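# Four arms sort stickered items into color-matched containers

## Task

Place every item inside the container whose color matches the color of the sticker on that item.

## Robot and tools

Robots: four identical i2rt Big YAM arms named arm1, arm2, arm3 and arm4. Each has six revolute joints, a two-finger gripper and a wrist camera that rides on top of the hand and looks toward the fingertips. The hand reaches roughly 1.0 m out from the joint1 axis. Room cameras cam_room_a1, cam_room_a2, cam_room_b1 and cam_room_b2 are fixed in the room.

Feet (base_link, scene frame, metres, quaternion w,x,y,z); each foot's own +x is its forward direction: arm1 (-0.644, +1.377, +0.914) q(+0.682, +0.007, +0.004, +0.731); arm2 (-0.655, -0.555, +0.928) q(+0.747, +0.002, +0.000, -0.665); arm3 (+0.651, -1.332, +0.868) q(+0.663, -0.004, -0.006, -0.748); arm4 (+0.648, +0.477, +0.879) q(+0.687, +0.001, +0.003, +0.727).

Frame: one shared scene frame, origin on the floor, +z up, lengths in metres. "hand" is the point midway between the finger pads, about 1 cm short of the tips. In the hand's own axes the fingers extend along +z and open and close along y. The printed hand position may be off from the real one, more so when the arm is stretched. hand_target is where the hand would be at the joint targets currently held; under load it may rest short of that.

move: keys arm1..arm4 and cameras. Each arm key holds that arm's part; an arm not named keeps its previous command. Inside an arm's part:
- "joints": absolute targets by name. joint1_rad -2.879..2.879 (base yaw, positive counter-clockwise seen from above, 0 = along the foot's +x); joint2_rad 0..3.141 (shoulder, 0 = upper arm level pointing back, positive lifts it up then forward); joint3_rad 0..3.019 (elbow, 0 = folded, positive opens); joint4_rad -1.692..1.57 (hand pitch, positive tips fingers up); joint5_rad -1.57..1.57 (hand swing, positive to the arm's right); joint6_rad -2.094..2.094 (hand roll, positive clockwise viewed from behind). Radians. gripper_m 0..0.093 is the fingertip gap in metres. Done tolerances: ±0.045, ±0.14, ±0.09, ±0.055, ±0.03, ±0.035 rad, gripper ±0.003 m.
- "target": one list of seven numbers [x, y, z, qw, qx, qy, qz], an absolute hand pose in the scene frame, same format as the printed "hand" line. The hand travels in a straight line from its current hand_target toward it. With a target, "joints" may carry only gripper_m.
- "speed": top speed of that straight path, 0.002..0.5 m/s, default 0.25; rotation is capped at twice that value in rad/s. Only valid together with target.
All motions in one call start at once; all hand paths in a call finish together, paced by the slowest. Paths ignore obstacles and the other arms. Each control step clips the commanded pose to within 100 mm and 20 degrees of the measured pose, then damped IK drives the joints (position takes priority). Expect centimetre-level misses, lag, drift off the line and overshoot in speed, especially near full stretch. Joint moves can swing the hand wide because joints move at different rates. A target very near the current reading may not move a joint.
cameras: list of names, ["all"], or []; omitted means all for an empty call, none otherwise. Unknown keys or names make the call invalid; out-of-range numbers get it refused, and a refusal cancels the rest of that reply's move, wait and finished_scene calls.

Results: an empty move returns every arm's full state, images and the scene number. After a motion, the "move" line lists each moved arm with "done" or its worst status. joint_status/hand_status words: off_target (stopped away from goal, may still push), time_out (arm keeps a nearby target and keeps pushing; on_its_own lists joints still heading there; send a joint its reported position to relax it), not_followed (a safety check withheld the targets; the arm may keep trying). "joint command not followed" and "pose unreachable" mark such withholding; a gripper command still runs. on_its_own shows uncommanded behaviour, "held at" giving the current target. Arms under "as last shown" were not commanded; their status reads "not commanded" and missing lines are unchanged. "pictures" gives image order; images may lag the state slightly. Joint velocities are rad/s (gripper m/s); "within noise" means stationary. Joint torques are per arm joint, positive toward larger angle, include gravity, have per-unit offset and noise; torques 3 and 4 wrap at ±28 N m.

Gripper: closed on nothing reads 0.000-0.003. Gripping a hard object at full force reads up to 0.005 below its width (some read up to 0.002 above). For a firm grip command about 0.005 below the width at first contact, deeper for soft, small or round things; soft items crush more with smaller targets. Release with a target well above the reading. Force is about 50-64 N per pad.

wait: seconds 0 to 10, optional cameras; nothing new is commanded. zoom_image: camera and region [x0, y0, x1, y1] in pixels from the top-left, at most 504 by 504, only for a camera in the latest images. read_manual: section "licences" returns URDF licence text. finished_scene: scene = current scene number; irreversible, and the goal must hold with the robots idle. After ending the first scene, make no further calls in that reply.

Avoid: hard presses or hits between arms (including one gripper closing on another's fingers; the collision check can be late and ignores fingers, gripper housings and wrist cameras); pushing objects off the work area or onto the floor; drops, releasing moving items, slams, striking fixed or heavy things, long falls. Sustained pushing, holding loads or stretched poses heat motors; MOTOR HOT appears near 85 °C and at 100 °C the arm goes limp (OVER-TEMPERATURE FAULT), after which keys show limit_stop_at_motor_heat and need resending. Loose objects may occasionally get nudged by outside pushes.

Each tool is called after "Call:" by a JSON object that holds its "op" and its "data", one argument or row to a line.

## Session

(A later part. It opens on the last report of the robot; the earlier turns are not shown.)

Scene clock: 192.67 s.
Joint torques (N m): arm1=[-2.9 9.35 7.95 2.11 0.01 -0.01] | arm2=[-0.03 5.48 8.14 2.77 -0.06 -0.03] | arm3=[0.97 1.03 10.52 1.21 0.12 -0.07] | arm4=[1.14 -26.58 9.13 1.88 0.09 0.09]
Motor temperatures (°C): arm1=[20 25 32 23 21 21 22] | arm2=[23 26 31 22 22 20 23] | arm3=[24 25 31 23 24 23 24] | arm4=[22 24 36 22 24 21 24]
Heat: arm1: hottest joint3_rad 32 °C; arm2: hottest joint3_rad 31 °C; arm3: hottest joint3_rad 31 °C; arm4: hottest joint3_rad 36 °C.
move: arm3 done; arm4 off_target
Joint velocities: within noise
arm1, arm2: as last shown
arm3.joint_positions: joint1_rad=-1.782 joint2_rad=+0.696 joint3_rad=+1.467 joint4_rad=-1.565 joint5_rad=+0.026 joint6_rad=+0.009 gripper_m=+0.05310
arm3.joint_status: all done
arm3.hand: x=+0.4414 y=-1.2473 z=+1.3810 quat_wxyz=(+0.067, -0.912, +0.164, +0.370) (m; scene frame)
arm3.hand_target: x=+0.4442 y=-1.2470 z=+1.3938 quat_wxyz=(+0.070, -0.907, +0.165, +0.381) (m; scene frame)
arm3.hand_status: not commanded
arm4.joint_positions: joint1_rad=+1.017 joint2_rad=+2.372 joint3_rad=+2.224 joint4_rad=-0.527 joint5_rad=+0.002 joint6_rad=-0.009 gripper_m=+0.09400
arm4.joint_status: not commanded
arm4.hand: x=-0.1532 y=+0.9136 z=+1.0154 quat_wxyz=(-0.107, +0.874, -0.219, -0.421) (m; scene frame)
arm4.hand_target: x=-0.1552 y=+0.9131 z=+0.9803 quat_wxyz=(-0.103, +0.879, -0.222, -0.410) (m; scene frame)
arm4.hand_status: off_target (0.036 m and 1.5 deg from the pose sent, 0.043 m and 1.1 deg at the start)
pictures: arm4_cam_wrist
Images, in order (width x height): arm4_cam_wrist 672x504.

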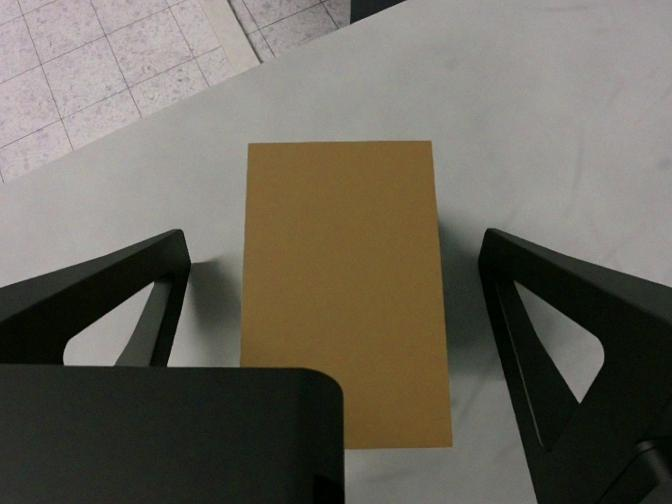

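Good. Close, lift, retract; chain to table.

Call:
{"op": "move", "data": {
  "arm4": {"joints":{"gripper_m":0.036}},
  "cameras": ["arm4_cam_wrist"]
}}

Call:
{"op": "move", "data": {
  "arm4": {"target":[-0.13,0.905,1.14,0.1033,-0.8788,0.2215,0.4098],"speed":0.15},
  "arm3": {"joints":{"joint1_rad":0}}
}}

Call:
{"op": "move", "data": {
  "arm4": {"target":[0.36,0.64,1.22,0.1033,-0.8788,0.2215,0.4098],"speed":0.25},
  "arm3": {"joints":{"joint1_rad":1.69,"joint2_rad":1.1,"joint3_rad":1.6,"joint4_rad":-1.5}},
  "cameras": ["arm3_cam_wrist","arm4_cam_wrist"]
}}

Scene clock: 198.00 s.
Joint torques (N m): arm1=[-2.9 8.64 7.99 2.06 0.04 0.01] | arm2=[-0.03 5.48 8.16 2.73 -0.07 -0.03] | arm3=[1.03 1.03 10.5 1.2 0.12 -0.07] | arm4=[1.2 -26.52 9.18 1.84 0.06 0.1]
Motor temperatures (°C): arm1=[20 25 31 23 21 21 22] | arm2=[23 26 31 22 22 20 23] | arm3=[24 25 31 23 24 23 24] | arm4=[22 24 36 22 24 21 24]
Heat: arm1: hottest joint3_rad 31 °C; arm2: hottest joint3_rad 31 °C; arm3: hottest joint3_rad 31 °C; arm4: hottest joint3_rad 36 °C.
move: arm4 off_target
Joint velocities: within noise
arm1, arm2, arm3: as last shown
arm4.joint_positions: joint1_rad=+1.017 joint2_rad=+2.372 joint3_rad=+2.224 joint4_rad=-0.526 joint5_rad=+0.002 joint6_rad=-0.009 gripper_m=+0.04456
arm4.joint_status: gripper_m off_target (ended at +0.04458, target +0.03600)
arm4.hand: x=-0.1532 y=+0.9137 z=+1.0155 quat_wxyz=(-0.108, +0.874, -0.219, -0.421) (m; scene frame)
arm4.hand_target: x=-0.1552 y=+0.9131 z=+0.9804 quat_wxyz=(-0.103, +0.879, -0.222, -0.410) (m; scene frame)
arm4.hand_status: not commanded
pictures: arm4_cam_wrist
Images, in order (width x height): arm4_cam_wrist 672x504.

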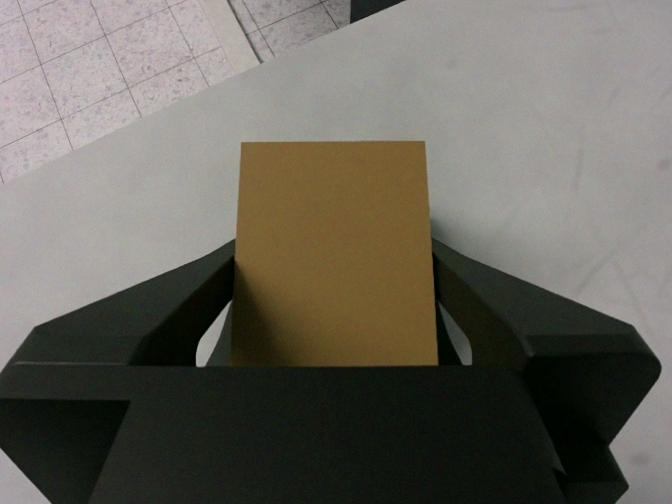

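Scene clock: 199.90 s.
Joint torques (N m): arm1=[-2.55 8 7.95 1.84 0.06 -0.03] | arm2=[0.03 5.48 8.18 2.73 -0.08 -0.03] | arm3=[2.14 1.73 10.36 1.28 0.08 -0.06] | arm4=[0.67 -29.68 13.2 0.88 -0.07 0.06]
Motor temperatures (°C): arm1=[20 25 31 23 21 21 22] | arm2=[23 26 31 22 22 20 23] | arm3=[24 25 30 23 24 23 24] | arm4=[22 25 36 22 24 21 25]
Heat: arm1: hottest joint3_rad 31 °C; arm2: hottest joint3_rad 31 °C; arm3: hottest joint3_rad 30 °C; arm4: hottest joint3_rad 36 °C.
move: arm3 done; arm4 off_target
Joint velocities: within noise
arm1.joint_positions: joint1_rad=-2.432 joint2_rad=+0.387 joint3_rad=+1.391 joint4_rad=-1.509 joint5_rad=-0.010 joint6_rad=-0.302 gripper_m=+0.07497
arm1.joint_status: not commanded
arm1.hand: x=-0.5508 y=+1.2921 z=+1.4511 quat_wxyz=(-0.429, -0.205, -0.840, +0.261) (m; scene frame)
arm1.hand_target: x=-0.5486 y=+1.2877 z=+1.4552 quat_wxyz=(-0.428, -0.206, -0.839, +0.266) (m; scene frame)
arm1.hand_status: not commanded
arm2: as last shown
arm3.joint_positions: joint1_rad=-0.011 joint2_rad=+0.696 joint3_rad=+1.467 joint4_rad=-1.565 joint5_rad=+0.027 joint6_rad=+0.009 gripper_m=+0.05310
arm3.joint_status: all done
arm3.hand: x=+0.6159 y=-1.5446 z=+1.3853 quat_wxyz=(-0.247, -0.701, -0.601, +0.296) (m; scene frame)
arm3.hand_target: x=+0.6185 y=-1.5422 z=+1.3981 quat_wxyz=(-0.255, -0.694, -0.602, +0.303) (m; scene frame)
arm3.hand_status: not commanded
arm4.joint_positions: joint1_rad=+1.017 joint2_rad=+2.275 joint3_rad=+2.323 joint4_rad=-0.797 joint5_rad=+0.002 joint6_rad=-0.009 gripper_m=+0.04456
arm4.joint_status: not commanded
arm4.hand: x=-0.1259 y=+0.8993 z=+1.1055 quat_wxyz=(-0.099, +0.889, -0.223, -0.388) (m; scene frame)
arm4.hand_target: x=-0.1285 y=+0.9042 z=+1.1398 quat_wxyz=(-0.104, +0.879, -0.221, -0.410) (m; scene frame)
arm4.hand_status: off_target (0.035 m and 2.8 deg from the pose sent, 0.127 m and 1.5 deg at the start)
pictures: none

Scene clock: 202.87 s.
Joint torques (N m): arm1=[-2.67 8.82 7.97 2.11 0.06 0] | arm2=[-0.03 5.48 8.17 2.78 -0.07 -0.03] | arm3=[1.73 -7.88 10.39 1.21 0.16 -0.06] | arm4=[-0.15 -1.14 9.65 0.88 -0.05 -0.03]
Motor temperatures (°C): arm1=[20 25 31 23 21 21 21] | arm2=[23 26 31 22 22 20 23] | arm3=[24 25 31 23 24 23 24] | arm4=[22 25 36 22 24 21 25]
Heat: arm1: hottest joint3_rad 31 °C; arm2: hottest joint3_rad 31 °C; arm3: hottest joint3_rad 31 °C; arm4: hottest joint3_rad 36 °C.
move: arm3 done; arm4 done
Joint velocities: within noise
arm1: as last shown
arm2.joint_positions: joint1_rad=+0.710 joint2_rad=+0.394 joint3_rad=+1.393 joint4_rad=-1.507 joint5_rad=+0.004 joint6_rad=-0.378 gripper_m=+0.08794
arm2.joint_status: not commanded
arm2.hand: x=-0.5672 y=-0.6403 z=+1.4671 quat_wxyz=(-0.429, -0.158, -0.848, +0.269) (m; scene frame)
arm2.hand_target: x=-0.5667 y=-0.6421 z=+1.4711 quat_wxyz=(-0.429, -0.156, -0.846, +0.276) (m; scene frame)
arm2.hand_status: not commanded
arm3.joint_positions: joint1_rad=+1.683 joint2_rad=+1.107 joint3_rad=+1.582 joint4_rad=-1.505 joint5_rad=+0.026 joint6_rad=+0.009 gripper_m=+0.05311
arm3.joint_status: all done
arm3.hand: x=+1.0310 y=-1.3334 z=+1.3299 quat_wxyz=(-0.268, -0.010, -0.963, +0.019) (m; scene frame)
arm3.hand_target: x=+1.0300 y=-1.3312 z=+1.3415 quat_wxyz=(-0.282, -0.006, -0.959, +0.019) (m; scene frame)
arm3.hand_status: not commanded
arm4.joint_positions: joint1_rad=+1.009 joint2_rad=+0.667 joint3_rad=+0.882 joint4_rad=-0.902 joint5_rad=-0.008 joint6_rad=-0.009 gripper_m=+0.04456
arm4.joint_status: not commanded
arm4.hand: x=+0.3592 y=+0.6381 z=+1.2226 quat_wxyz=(-0.104, +0.876, -0.221, -0.417) (m; scene frame)
arm4.hand_target: x=+0.3600 y=+0.6399 z=+1.2200 quat_wxyz=(-0.103, +0.879, -0.222, -0.410) (m; scene frame)
arm4.hand_status: done (0.003 m and 0.9 deg from the pose sent, 0.563 m and 2.8 deg at the start)
pictures: arm3_cam_wrist, arm4_cam_wrist
Images, in order (width x height): arm3_cam_wrist 672x504, arm4_cam_wrist 672x504.

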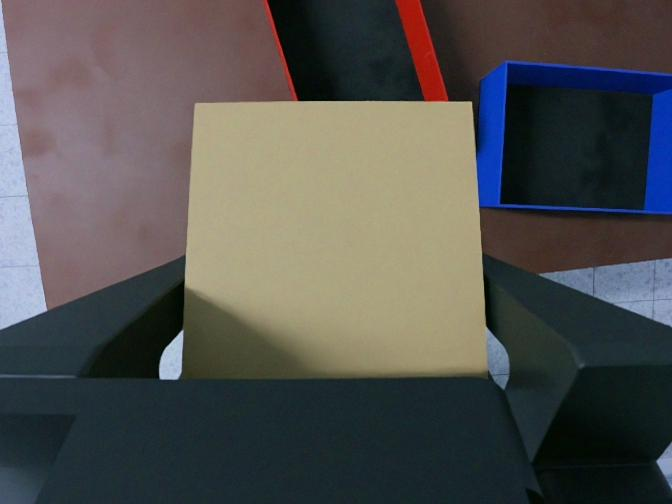

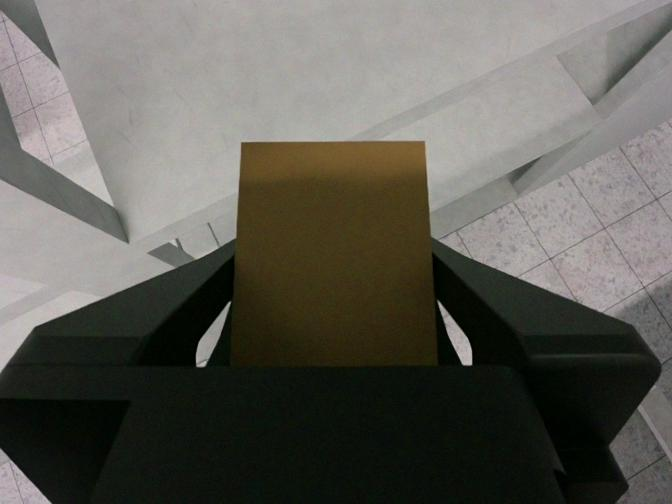

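Call:
{"op": "move", "data": {
  "arm4": {"joints":{"joint2_rad":0.7,"joint3_rad":1.5,"joint4_rad":-1.57}},
  "arm3": {"joints":{"joint1_rad":0.97}}
}}

Call:
{"op": "move", "data": {
  "arm4": {"joints":{"joint1_rad":0}},
  "arm3": {"target":[1.138,-1.753,0.95,0.3198,0.3329,0.8787,-0.1212],"speed":0.25}
}}

Call:
{"op": "move", "data": {
  "arm4": {"joints":{"joint1_rad":-1.12,"joint2_rad":1.2,"joint3_rad":1.4,"joint4_rad":-1.2}},
  "cameras": ["arm3_cam_wrist"]
}}

Call:
{"op": "move", "data": {
  "arm4": {"target":[1.10,0.73,0.95,0.3307,-0.2393,0.9087,0.0871],"speed":0.25},
  "cameras": ["arm3_cam_wrist","arm4_cam_wrist"]
}}

Scene clock: 229.70 s.
Joint torques (N m): arm1=[-2.32 9.11 8.02 2 0.04 -0.02] | arm2=[-0.03 5.54 8.18 2.76 -0.07 -0.04] | arm3=[0.62 -7.59 10.37 1.26 0.04 -0.06] | arm4=[-0.09 1.49 9.52 0.91 -0.05 -0.04]
Motor temperatures (°C): arm1=[20 25 31 23 21 21 21] | arm2=[23 25 30 22 22 20 23] | arm3=[24 24 32 23 24 23 24] | arm4=[22 24 37 22 24 21 26]
Heat: arm1: hottest joint3_rad 31 °C; arm2: hottest joint3_rad 30 °C; arm3: hottest joint3_rad 32 °C; arm4: hottest joint3_rad 37 °C.
move: arm3 done; arm4 done
Joint velocities: within noise
arm1, arm2: as last shown
arm3.joint_positions: joint1_rad=+0.978 joint2_rad=+1.107 joint3_rad=+1.582 joint4_rad=-1.505 joint5_rad=+0.029 joint6_rad=+0.009 gripper_m=+0.05312
arm3.joint_status: all done
arm3.hand: x=+0.9345 y=-1.5786 z=+1.3332 quat_wxyz=(-0.249, -0.343, -0.899, +0.111) (m; scene frame)
arm3.hand_target: x=+0.9318 y=-1.5799 z=+1.3448 quat_wxyz=(-0.262, -0.344, -0.894, +0.117) (m; scene frame)
arm3.hand_status: not commanded
arm4.joint_positions: joint1_rad=+1.009 joint2_rad=+0.693 joint3_rad=+1.467 joint4_rad=-1.560 joint5_rad=-0.008 joint6_rad=-0.009 gripper_m=+0.04456
arm4.joint_status: all done
arm4.hand: x=+0.4554 y=+0.5859 z=+1.3961 quat_wxyz=(-0.092, +0.895, -0.226, -0.373) (m; scene frame)
arm4.hand_target: x=+0.4578 y=+0.5859 z=+1.4074 quat_wxyz=(-0.095, +0.893, -0.225, -0.379) (m; scene frame)
arm4.hand_status: not commanded
pictures: none

Scene clock: 232.33 s.
Joint torques (N m): arm1=[-2.2 8.94 8.1 2.09 0.05 -0.04] | arm2=[-0.09 5.42 8.18 2.76 -0.07 -0.03] | arm3=[1.2 -19.37 11.47 1.92 -0.07 0] | arm4=[1.03 1.44 9.54 0.85 0.03 -0.07]
Motor temperatures (°C): arm1=[20 25 31 23 21 21 21] | arm2=[23 25 30 22 22 20 23] | arm3=[24 24 32 23 24 23 24] | arm4=[22 24 36 22 24 21 26]
Heat: arm1: hottest joint3_rad 31 °C; arm2: hottest joint3_rad 30 °C; arm3: hottest joint3_rad 32 °C; arm4: hottest joint3_rad 36 °C.
move: arm3 off_target; arm4 done
Joint velocities: within noise
arm1, arm2: as last shown
arm3.joint_positions: joint1_rad=+0.978 joint2_rad=+1.806 joint3_rad=+1.146 joint4_rad=-0.297 joint5_rad=+0.002 joint6_rad=+0.009 gripper_m=+0.05312
arm3.joint_status: not commanded
arm3.hand: x=+1.1194 y=-1.7379 z=+0.9196 quat_wxyz=(-0.286, -0.335, -0.891, +0.111) (m; scene frame)
arm3.hand_target: x=+1.1366 y=-1.7519 z=+0.9507 quat_wxyz=(-0.320, -0.333, -0.879, +0.121) (m; scene frame)
arm3.hand_status: off_target (0.039 m and 4.3 deg from the pose sent, 0.467 m and 8.6 deg at the start)
arm4.joint_positions: joint1_rad=+0.004 joint2_rad=+0.693 joint3_rad=+1.467 joint4_rad=-1.560 joint5_rad=-0.010 joint6_rad=-0.009 gripper_m=+0.04457
arm4.joint_status: all done
arm4.hand: x=+0.6357 y=+0.7009 z=+1.3948 quat_wxyz=(-0.258, +0.677, -0.630, -0.281) (m; scene frame)
arm4.hand_target: x=+0.6364 y=+0.6989 z=+1.4061 quat_wxyz=(-0.263, +0.676, -0.627, -0.285) (m; scene frame)
arm4.hand_status: not commanded
pictures: none

Scene clock: 233.90 s.
Joint torques (N m): arm1=[-2.49 8.94 8.08 1.98 0.03 -0.06] | arm2=[-0.15 5.42 8.17 2.71 -0.07 -0.03] | arm3=[1.08 -19.43 11.45 1.92 -0.06 0] | arm4=[1.03 -10.58 10.89 1.31 0.05 -0.07]
Motor temperatures (°C): arm1=[20 25 31 23 21 21 21] | arm2=[23 25 30 22 22 20 23] | arm3=[24 24 32 23 24 23 24] | arm4=[22 24 36 22 24 21 26]
Heat: arm1: hottest joint3_rad 31 °C; arm2: hottest joint3_rad 30 °C; arm3: hottest joint3_rad 32 °C; arm4: hottest joint3_rad 36 °C.
move: arm4 done
Joint velocities: within noise
arm1, arm2, arm3: as last shown
arm4.joint_positions: joint1_rad=-1.122 joint2_rad=+1.209 joint3_rad=+1.375 joint4_rad=-1.211 joint5_rad=-0.011 joint6_rad=-0.009 gripper_m=+0.04459
arm4.joint_status: all done
arm4.hand: x=+1.0448 y=+0.6988 z=+1.2340 quat_wxyz=(-0.248, +0.247, -0.934, -0.068) (m; scene frame)
arm4.hand_target: x=+1.0478 y=+0.7016 z=+1.2520 quat_wxyz=(-0.269, +0.250, -0.927, -0.073) (m; scene frame)
arm4.hand_status: not commanded
pictures: arm3_cam_wrist
Images, in order (width x height): arm3_cam_wrist 672x504.

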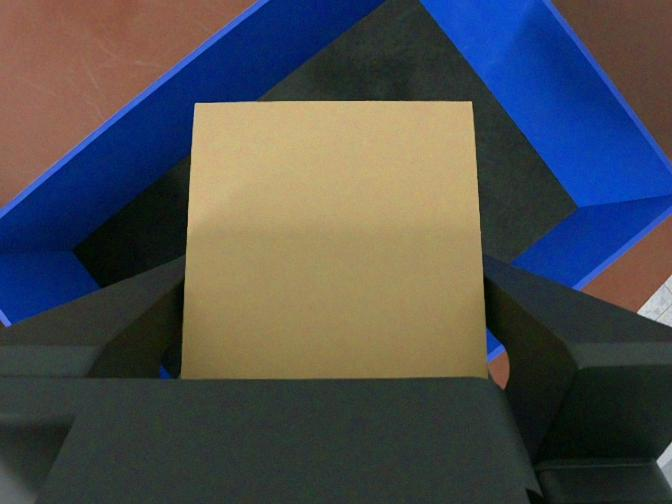

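Scene clock: 235.80 s.
Joint torques (N m): arm1=[-2.26 9.11 7.94 2.04 0.05 -0.05] | arm2=[-0.09 5.36 8.17 2.77 -0.07 -0.03] | arm3=[1.14 -19.6 11.48 1.96 -0.05 -0.01] | arm4=[0.62 -12.81 7.79 1.78 0.22 0.1]
Motor temperatures (°C): arm1=[20 25 31 23 21 21 21] | arm2=[23 25 30 22 22 20 23] | arm3=[24 24 32 23 24 23 24] | arm4=[22 24 36 22 24 21 26]
Heat: arm1: hottest joint3_rad 31 °C; arm2: hottest joint3_rad 30 °C; arm3: hottest joint3_rad 32 °C; arm4: hottest joint3_rad 36 °C.
move: arm4 off_target
Joint velocities: within noise
arm1, arm2, arm3: as last shown
arm4.joint_positions: joint1_rad=-1.122 joint2_rad=+1.513 joint3_rad=+0.792 joint4_rad=-0.176 joint5_rad=-0.008 joint6_rad=-0.009 gripper_m=+0.04459
arm4.joint_status: not commanded
arm4.hand: x=+1.0937 y=+0.7251 z=+0.9429 quat_wxyz=(-0.317, +0.242, -0.913, -0.084) (m; scene frame)
arm4.hand_target: x=+1.0999 y=+0.7299 z=+0.9502 quat_wxyz=(-0.331, +0.239, -0.909, -0.087) (m; scene frame)
arm4.hand_status: off_target (0.011 m and 1.7 deg from the pose sent, 0.291 m and 10.2 deg at the start)
pictures: arm3_cam_wrist, arm4_cam_wrist
Images, in order (width x height): arm3_cam_wrist 672x504, arm4_cam_wrist 672x504.

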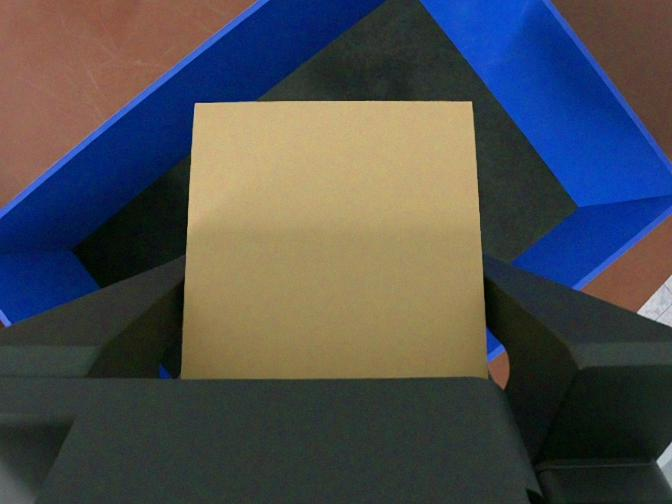

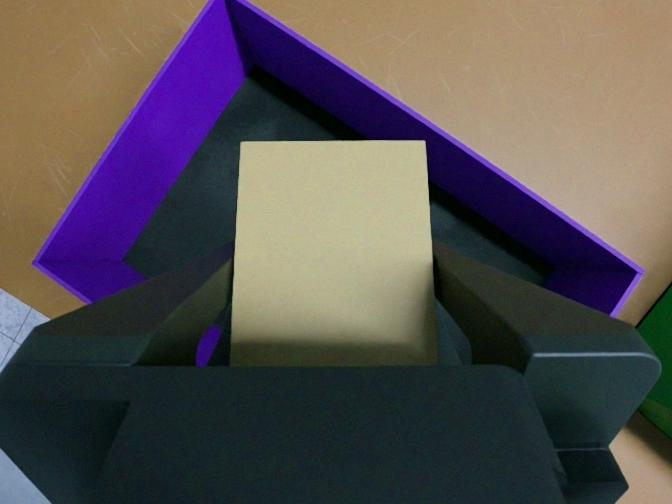

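Call:
{"op": "move", "data": {
  "arm4": {"target":[1.105,0.73,0.84,0.3307,-0.2393,0.9087,0.0871],"speed":0.2},
  "arm3": {"target":[1.148,-1.752,0.86,0.3198,0.3329,0.8787,-0.1212],"speed":0.2}
}}

Call:
{"op": "move", "data": {
  "arm4": {"target":[1.105,0.73,0.77,0.3307,-0.2393,0.9087,0.0871],"speed":0.12},
  "arm3": {"target":[1.148,-1.752,0.79,0.3198,0.3329,0.8787,-0.1212],"speed":0.12},
  "cameras": ["arm3_cam_wrist","arm4_cam_wrist"]
}}

Scene clock: 248.33 s.
Joint torques (N m): arm1=[-2.73 8.94 8.13 1.91 0 -0.02] | arm2=[-0.03 5.48 8.18 2.76 -0.07 -0.03] | arm3=[2.2 -20.19 7.71 2.03 0.14 0.03] | arm4=[0.67 -15.21 5.39 1.68 0.1 0.05]
Motor temperatures (°C): arm1=[20 24 31 23 21 21 21] | arm2=[23 25 30 22 22 20 23] | arm3=[24 24 32 23 24 23 24] | arm4=[22 24 35 22 24 21 26]
Heat: arm1: hottest joint3_rad 31 °C; arm2: hottest joint3_rad 30 °C; arm3: hottest joint3_rad 32 °C; arm4: hottest joint3_rad 35 °C.
move: arm3 off_target; arm4 done
Joint velocities: within noise
arm1, arm2: as last shown
arm3.joint_positions: joint1_rad=+0.978 joint2_rad=+1.969 joint3_rad=+1.146 joint4_rad=-0.092 joint5_rad=+0.006 joint6_rad=+0.018 gripper_m=+0.05312
arm3.joint_status: not commanded
arm3.hand: x=+1.1354 y=-1.7536 z=+0.8506 quat_wxyz=(-0.305, -0.338, -0.883, +0.118) (m; scene frame)
arm3.hand_target: x=+1.1477 y=-1.7518 z=+0.8601 quat_wxyz=(-0.320, -0.333, -0.879, +0.121) (m; scene frame)
arm3.hand_status: off_target (0.016 m and 1.9 deg from the pose sent, 0.068 m and 4.3 deg at the start)
arm4.joint_positions: joint1_rad=-1.122 joint2_rad=+1.795 joint3_rad=+0.739 joint4_rad=+0.164 joint5_rad=-0.008 joint6_rad=-0.009 gripper_m=+0.04459
arm4.joint_status: not commanded
arm4.hand: x=+1.0988 y=+0.7278 z=+0.8353 quat_wxyz=(-0.319, +0.242, -0.912, -0.084) (m; scene frame)
arm4.hand_target: x=+1.1048 y=+0.7298 z=+0.8399 quat_wxyz=(-0.330, +0.239, -0.909, -0.087) (m; scene frame)
arm4.hand_status: done (0.008 m and 1.4 deg from the pose sent, 0.104 m and 1.7 deg at the start)
pictures: none

Scene clock: 249.57 s.
Joint torques (N m): arm1=[-1.73 8.82 7.98 2.04 0.07 -0.06] | arm2=[0.03 5.42 8.18 2.77 -0.07 -0.03] | arm3=[2.32 -20.01 6.16 2.07 0.14 0.02] | arm4=[0.62 -15.38 4.41 1.69 0.08 0.04]
Motor temperatures (°C): arm1=[20 24 31 23 21 21 21] | arm2=[23 25 30 22 22 20 23] | arm3=[24 24 32 23 24 23 24] | arm4=[22 24 35 22 24 21 26]
Heat: arm1: hottest joint3_rad 31 °C; arm2: hottest joint3_rad 30 °C; arm3: hottest joint3_rad 32 °C; arm4: hottest joint3_rad 35 °C.
move: arm3 done; arm4 done
Joint velocities: within noise
arm1, arm2: as last shown
arm3.joint_positions: joint1_rad=+0.979 joint2_rad=+2.107 joint3_rad=+1.146 joint4_rad=+0.060 joint5_rad=+0.007 joint6_rad=+0.019 gripper_m=+0.05312
arm3.joint_status: not commanded
arm3.hand: x=+1.1390 y=-1.7564 z=+0.7873 quat_wxyz=(-0.311, -0.337, -0.881, +0.120) (m; scene frame)
arm3.hand_target: x=+1.1479 y=-1.7518 z=+0.7900 quat_wxyz=(-0.320, -0.333, -0.879, +0.121) (m; scene frame)
arm3.hand_status: done (0.010 m and 1.2 deg from the pose sent, 0.062 m and 1.9 deg at the start)
arm4.joint_positions: joint1_rad=-1.122 joint2_rad=+1.994 joint3_rad=+0.739 joint4_rad=+0.364 joint5_rad=-0.008 joint6_rad=-0.009 gripper_m=+0.04459
arm4.joint_status: not commanded
arm4.hand: x=+1.0966 y=+0.7266 z=+0.7681 quat_wxyz=(-0.320, +0.242, -0.912, -0.085) (m; scene frame)
arm4.hand_target: x=+1.1048 y=+0.7298 z=+0.7702 quat_wxyz=(-0.331, +0.239, -0.909, -0.087) (m; scene frame)
arm4.hand_status: done (0.009 m and 1.4 deg from the pose sent, 0.066 m and 1.4 deg at the start)
pictures: arm3_cam_wrist, arm4_cam_wrist
Images, in order (width x height): arm3_cam_wrist 672x504, arm4_cam_wrist 672x504.

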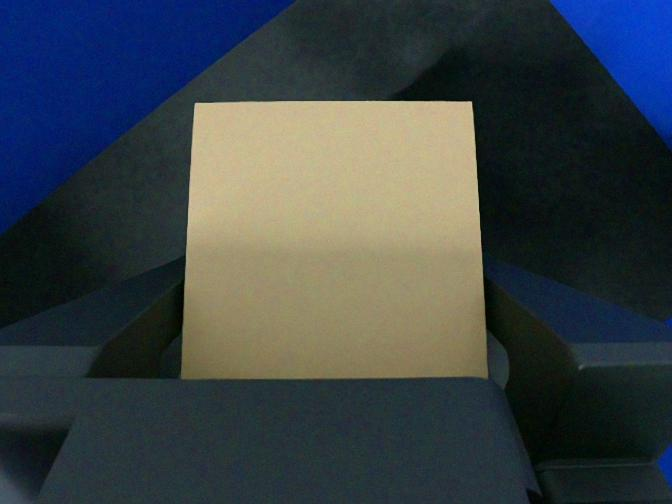

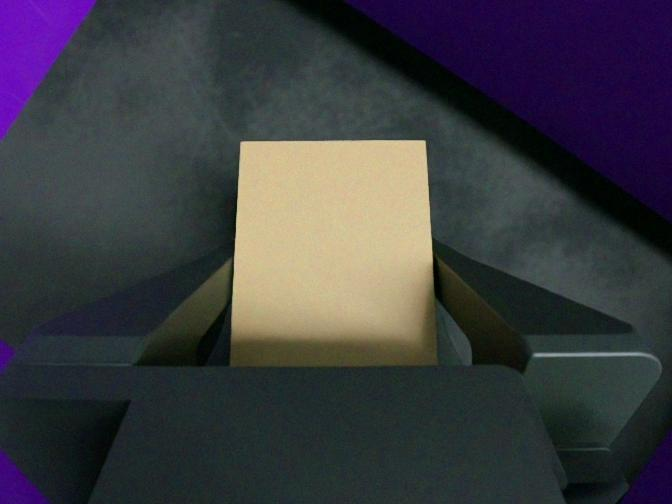

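Call:
{"op": "move", "data": {
  "arm4": {"target":[1.105,0.73,0.748,0.3307,-0.2393,0.9087,0.0871],"speed":0.07},
  "arm3": {"target":[1.146,-1.748,0.762,0.3198,0.3329,0.8787,-0.1212],"speed":0.07}
}}

Call:
{"op": "move", "data": {
  "arm4": {"target":[1.105,0.73,0.735,0.3307,-0.2393,0.9087,0.0871],"speed":0.04},
  "arm3": {"target":[1.146,-1.748,0.745,0.3198,0.3329,0.8787,-0.1212],"speed":0.04}
}}

Call:
{"op": "move", "data": {
  "arm4": {"target":[1.105,0.73,0.725,0.3307,-0.2393,0.9087,0.0871],"speed":0.04},
  "arm3": {"target":[1.146,-1.748,0.732,0.3198,0.3329,0.8787,-0.1212],"speed":0.04}
}}

Scene clock: 255.57 s.
Joint torques (N m): arm1=[-2.78 9.11 7.97 2.03 -0.01 -0.01] | arm2=[-0.09 5.6 8.17 2.78 -0.07 -0.03] | arm3=[2.08 -19.66 5.68 2.1 0.14 0.01] | arm4=[0.38 -15.27 4.67 1.66 0.12 0.04]
Motor temperatures (°C): arm1=[20 24 31 23 21 21 21] | arm2=[23 25 30 22 22 20 23] | arm3=[24 25 31 23 24 23 25] | arm4=[22 24 34 22 24 21 26]
Heat: arm1: hottest joint3_rad 31 °C; arm2: hottest joint3_rad 30 °C; arm3: hottest joint3_rad 31 °C; arm4: hottest joint3_rad 34 °C.
move: arm3 done; arm4 off_target
Joint velocities: within noise
arm1.joint_positions: joint1_rad=-2.432 joint2_rad=+0.387 joint3_rad=+1.391 joint4_rad=-1.509 joint5_rad=-0.010 joint6_rad=-0.302 gripper_m=+0.07497
arm1.joint_status: not commanded
arm1.hand: x=-0.5508 y=+1.2921 z=+1.4511 quat_wxyz=(-0.429, -0.205, -0.840, +0.261) (m; scene frame)
arm1.hand_target: x=-0.5486 y=+1.2877 z=+1.4552 quat_wxyz=(-0.428, -0.206, -0.839, +0.266) (m; scene frame)
arm1.hand_status: not commanded
arm2: as last shown
arm3.joint_positions: joint1_rad=+0.983 joint2_rad=+2.155 joint3_rad=+1.141 joint4_rad=+0.123 joint5_rad=+0.009 joint6_rad=+0.022 gripper_m=+0.05312
arm3.joint_status: not commanded
arm3.hand: x=+1.1395 y=-1.7545 z=+0.7653 quat_wxyz=(-0.315, -0.336, -0.879, +0.122) (m; scene frame)
arm3.hand_target: x=+1.1458 y=-1.7480 z=+0.7621 quat_wxyz=(-0.320, -0.333, -0.879, +0.121) (m; scene frame)
arm3.hand_status: done (0.010 m and 0.7 deg from the pose sent, 0.028 m and 1.2 deg at the start)
arm4.joint_positions: joint1_rad=-1.122 joint2_rad=+2.055 joint3_rad=+0.739 joint4_rad=+0.421 joint5_rad=-0.008 joint6_rad=-0.009 gripper_m=+0.04459
arm4.joint_status: not commanded
arm4.hand: x=+1.0929 y=+0.7245 z=+0.7471 quat_wxyz=(-0.318, +0.242, -0.913, -0.084) (m; scene frame)
arm4.hand_target: x=+1.1046 y=+0.7297 z=+0.7482 quat_wxyz=(-0.331, +0.239, -0.909, -0.087) (m; scene frame)
arm4.hand_status: off_target (0.013 m and 1.6 deg from the pose sent, 0.022 m and 1.4 deg at the start)
pictures: none

Scene clock: 256.53 s.
Joint torques (N m): arm1=[-2.84 8.47 7.94 1.98 0.03 0.02] | arm2=[-0.03 5.54 8.17 2.77 -0.06 -0.03] | arm3=[2.14 -19.08 5.87 2 0.14 0.01] | arm4=[0.97 -13.8 4.38 1.57 0.08 0.02]
Motor temperatures (°C): arm1=[20 24 31 23 21 21 21] | arm2=[23 25 30 22 22 20 23] | arm3=[24 25 31 23 24 23 25] | arm4=[22 24 33 22 24 21 26]
Heat: arm1: hottest joint3_rad 31 °C; arm2: hottest joint3_rad 30 °C; arm3: hottest joint3_rad 31 °C; arm4: hottest joint3_rad 33 °C.
move: arm3 off_target; arm4 done
Joint velocities: within noise
arm1: as last shown
arm2.joint_positions: joint1_rad=+0.710 joint2_rad=+0.394 joint3_rad=+1.393 joint4_rad=-1.507 joint5_rad=+0.004 joint6_rad=-0.378 gripper_m=+0.08794
arm2.joint_status: not commanded
arm2.hand: x=-0.5672 y=-0.6403 z=+1.4671 quat_wxyz=(-0.429, -0.158, -0.848, +0.269) (m; scene frame)
arm2.hand_target: x=-0.5667 y=-0.6421 z=+1.4711 quat_wxyz=(-0.429, -0.156, -0.846, +0.276) (m; scene frame)
arm2.hand_status: not commanded
arm3.joint_positions: joint1_rad=+0.983 joint2_rad=+2.188 joint3_rad=+1.141 joint4_rad=+0.159 joint5_rad=+0.010 joint6_rad=+0.023 gripper_m=+0.05312
arm3.joint_status: not commanded
arm3.hand: x=+1.1387 y=-1.7538 z=+0.7507 quat_wxyz=(-0.317, -0.337, -0.878, +0.123) (m; scene frame)
arm3.hand_target: x=+1.1458 y=-1.7478 z=+0.7452 quat_wxyz=(-0.320, -0.333, -0.879, +0.121) (m; scene frame)
arm3.hand_status: off_target (0.011 m and 0.6 deg from the pose sent, 0.022 m and 0.7 deg at the start)
arm4.joint_positions: joint1_rad=-1.122 joint2_rad=+2.082 joint3_rad=+0.750 joint4_rad=+0.457 joint5_rad=-0.008 joint6_rad=-0.009 gripper_m=+0.04459
arm4.joint_status: not commanded
arm4.hand: x=+1.0977 y=+0.7271 z=+0.7419 quat_wxyz=(-0.327, +0.241, -0.910, -0.086) (m; scene frame)
arm4.hand_target: x=+1.1048 y=+0.7298 z=+0.7352 quat_wxyz=(-0.331, +0.239, -0.909, -0.087) (m; scene frame)
arm4.hand_status: done (0.010 m and 0.5 deg from the pose sent, 0.018 m and 1.6 deg at the start)
pictures: none

Scene clock: 257.50 s.
Joint torques (N m): arm1=[-2.37 8.53 7.95 2.03 0.03 -0.02] | arm2=[-0.03 5.54 8.18 2.8 -0.07 -0.03] | arm3=[2.2 -17.49 6.24 1.74 0.15 0] | arm4=[0.56 -13.22 4.22 1.39 0.08 0.01]
Motor temperatures (°C): arm1=[20 24 31 23 21 21 21] | arm2=[23 25 30 22 22 20 23] | arm3=[24 25 31 23 24 23 25] | arm4=[22 24 33 22 24 21 26]
Heat: arm1: hottest joint3_rad 31 °C; arm2: hottest joint3_rad 30 °C; arm3: hottest joint3_rad 31 °C; arm4: hottest joint3_rad 33 °C.
move: arm3 off_target; arm4 off_target
Joint velocities: within noise
arm1, arm2: as last shown
arm3.joint_positions: joint1_rad=+0.983 joint2_rad=+2.198 joint3_rad=+1.141 joint4_rad=+0.190 joint5_rad=+0.010 joint6_rad=+0.024 gripper_m=+0.05312
arm3.joint_status: not commanded
arm3.hand: x=+1.1413 y=-1.7560 z=+0.7492 quat_wxyz=(-0.326, -0.336, -0.875, +0.126) (m; scene frame)
arm3.hand_target: x=+1.1454 y=-1.7476 z=+0.7325 quat_wxyz=(-0.320, -0.333, -0.879, +0.121) (m; scene frame)
arm3.hand_status: off_target (0.020 m and 1.0 deg from the pose sent, 0.021 m and 0.6 deg at the start)
arm4.joint_positions: joint1_rad=-1.122 joint2_rad=+2.099 joint3_rad=+0.759 joint4_rad=+0.489 joint5_rad=-0.008 joint6_rad=-0.009 gripper_m=+0.04459
arm4.joint_status: not commanded
arm4.hand: x=+1.1035 y=+0.7304 z=+0.7409 quat_wxyz=(-0.338, +0.240, -0.906, -0.089) (m; scene frame)
arm4.hand_target: x=+1.1044 y=+0.7296 z=+0.7254 quat_wxyz=(-0.331, +0.239, -0.909, -0.087) (m; scene frame)
arm4.hand_status: off_target (0.016 m and 0.9 deg from the pose sent, 0.019 m and 0.6 deg at the start)
pictures: none

Both in contact. Open and retreat.

Call:
{"op": "move", "data": {
  "arm4": {"joints":{"gripper_m":0.068}},
  "arm3": {"joints":{"gripper_m":0.08}}
}}

Call:
{"op": "move", "data": {
  "arm4": {"target":[1.09,0.722,0.95,0.3307,-0.2393,0.9087,0.0871],"speed":0.15},
  "arm3": {"target":[1.132,-1.74,0.95,0.3198,0.3329,0.8787,-0.1212],"speed":0.15},
  "cameras": ["arm3_cam_wrist","arm4_cam_wrist"]
}}

Scene clock: 261.70 s.
Joint torques (N m): arm1=[-2.55 8.53 8.02 1.98 0 -0.04] | arm2=[-0.03 5.42 8.18 2.77 -0.07 -0.03] | arm3=[2.2 -18.14 6.15 1.57 0.05 -0.02] | arm4=[0.09 -13.68 3.79 1.22 0.15 0.01]
Motor temperatures (°C): arm1=[20 24 31 23 21 21 21] | arm2=[23 25 30 22 22 20 23] | arm3=[24 25 30 23 24 23 25] | arm4=[22 24 33 22 24 21 26]
Heat: arm1: hottest joint3_rad 31 °C; arm2: hottest joint3_rad 30 °C; arm3: hottest joint3_rad 30 °C; arm4: hottest joint3_rad 33 °C.
move: arm3 done; arm4 done
Joint velocities: within noise
arm1, arm2: as last shown
arm3.joint_positions: joint1_rad=+0.983 joint2_rad=+2.204 joint3_rad=+1.141 joint4_rad=+0.193 joint5_rad=+0.012 joint6_rad=+0.027 gripper_m=+0.07996
arm3.joint_status: all done
arm3.hand: x=+1.1404 y=-1.7558 z=+0.7462 quat_wxyz=(-0.325, -0.337, -0.875, +0.126) (m; scene frame)
arm3.hand_target: x=+1.1453 y=-1.7477 z=+0.7324 quat_wxyz=(-0.320, -0.333, -0.879, +0.121) (m; scene frame)
arm3.hand_status: not commanded
arm4.joint_positions: joint1_rad=-1.121 joint2_rad=+2.109 joint3_rad=+0.762 joint4_rad=+0.492 joint5_rad=-0.010 joint6_rad=-0.010 gripper_m=+0.06790
arm4.joint_status: all done
arm4.hand: x=+1.1030 y=+0.7311 z=+0.7374 quat_wxyz=(-0.336, +0.241, -0.906, -0.090) (m; scene frame)
arm4.hand_target: x=+1.1043 y=+0.7297 z=+0.7254 quat_wxyz=(-0.331, +0.239, -0.909, -0.087) (m; scene frame)
arm4.hand_status: not commanded
pictures: none

Scene clock: 263.87 s.
Joint torques (N m): arm1=[-2.32 8.88 7.91 2.07 0.06 -0.02] | arm2=[0.03 5.42 8.18 2.73 -0.07 -0.03] | arm3=[1.49 -18.2 10.61 0.95 -0.06 -0.1] | arm4=[0.38 -12.63 9.78 0.53 0.16 0.05]
Motor temperatures (°C): arm1=[20 24 31 23 21 21 21] | arm2=[23 25 30 22 22 20 23] | arm3=[24 25 30 23 24 23 24] | arm4=[22 24 33 22 24 21 26]
Heat: arm1: hottest joint3_rad 31 °C; arm2: hottest joint3_rad 30 °C; arm3: hottest joint3_rad 30 °C; arm4: hottest joint3_rad 33 °C.
move: arm3 off_target; arm4 off_target
Joint velocities: within noise
arm1, arm2: as last shown
arm3.joint_positions: joint1_rad=+0.983 joint2_rad=+1.771 joint3_rad=+1.120 joint4_rad=-0.259 joint5_rad=+0.009 joint6_rad=+0.027 gripper_m=+0.07996
arm3.joint_status: not commanded
arm3.hand: x=+1.1202 y=-1.7355 z=+0.9344 quat_wxyz=(-0.307, -0.339, -0.881, +0.118) (m; scene frame)
arm3.hand_target: x=+1.1316 y=-1.7397 z=+0.9502 quat_wxyz=(-0.320, -0.333, -0.879, +0.121) (m; scene frame)
arm3.hand_status: off_target (0.020 m and 1.7 deg from the pose sent, 0.205 m and 1.1 deg at the start)
arm4.joint_positions: joint1_rad=-1.121 joint2_rad=+1.485 joint3_rad=+0.724 joint4_rad=-0.139 joint5_rad=-0.010 joint6_rad=-0.010 gripper_m=+0.06791
arm4.joint_status: not commanded
arm4.hand: x=+1.0743 y=+0.7153 z=+0.9325 quat_wxyz=(-0.316, +0.243, -0.913, -0.084) (m; scene frame)
arm4.hand_target: x=+1.0893 y=+0.7217 z=+0.9504 quat_wxyz=(-0.331, +0.239, -0.909, -0.087) (m; scene frame)
arm4.hand_status: off_target (0.024 m and 1.9 deg from the pose sent, 0.213 m and 0.8 deg at the start)
pictures: arm3_cam_wrist, arm4_cam_wrist
Images, in order (width x height): arm3_cam_wrist 672x504, arm4_cam_wrist 672x504.

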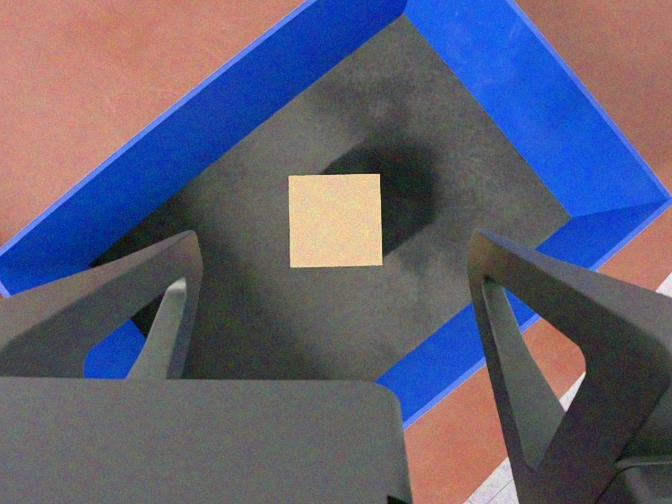

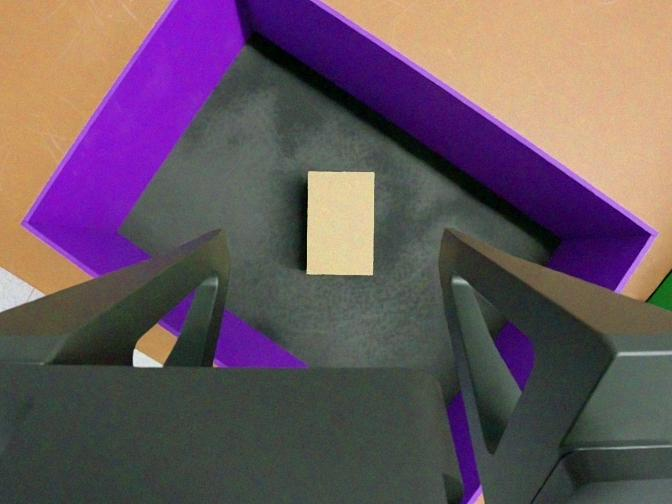

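Call:
{"op": "finished_scene", "data": {
  "scene": 3
}}

The scene is finished: the task was done.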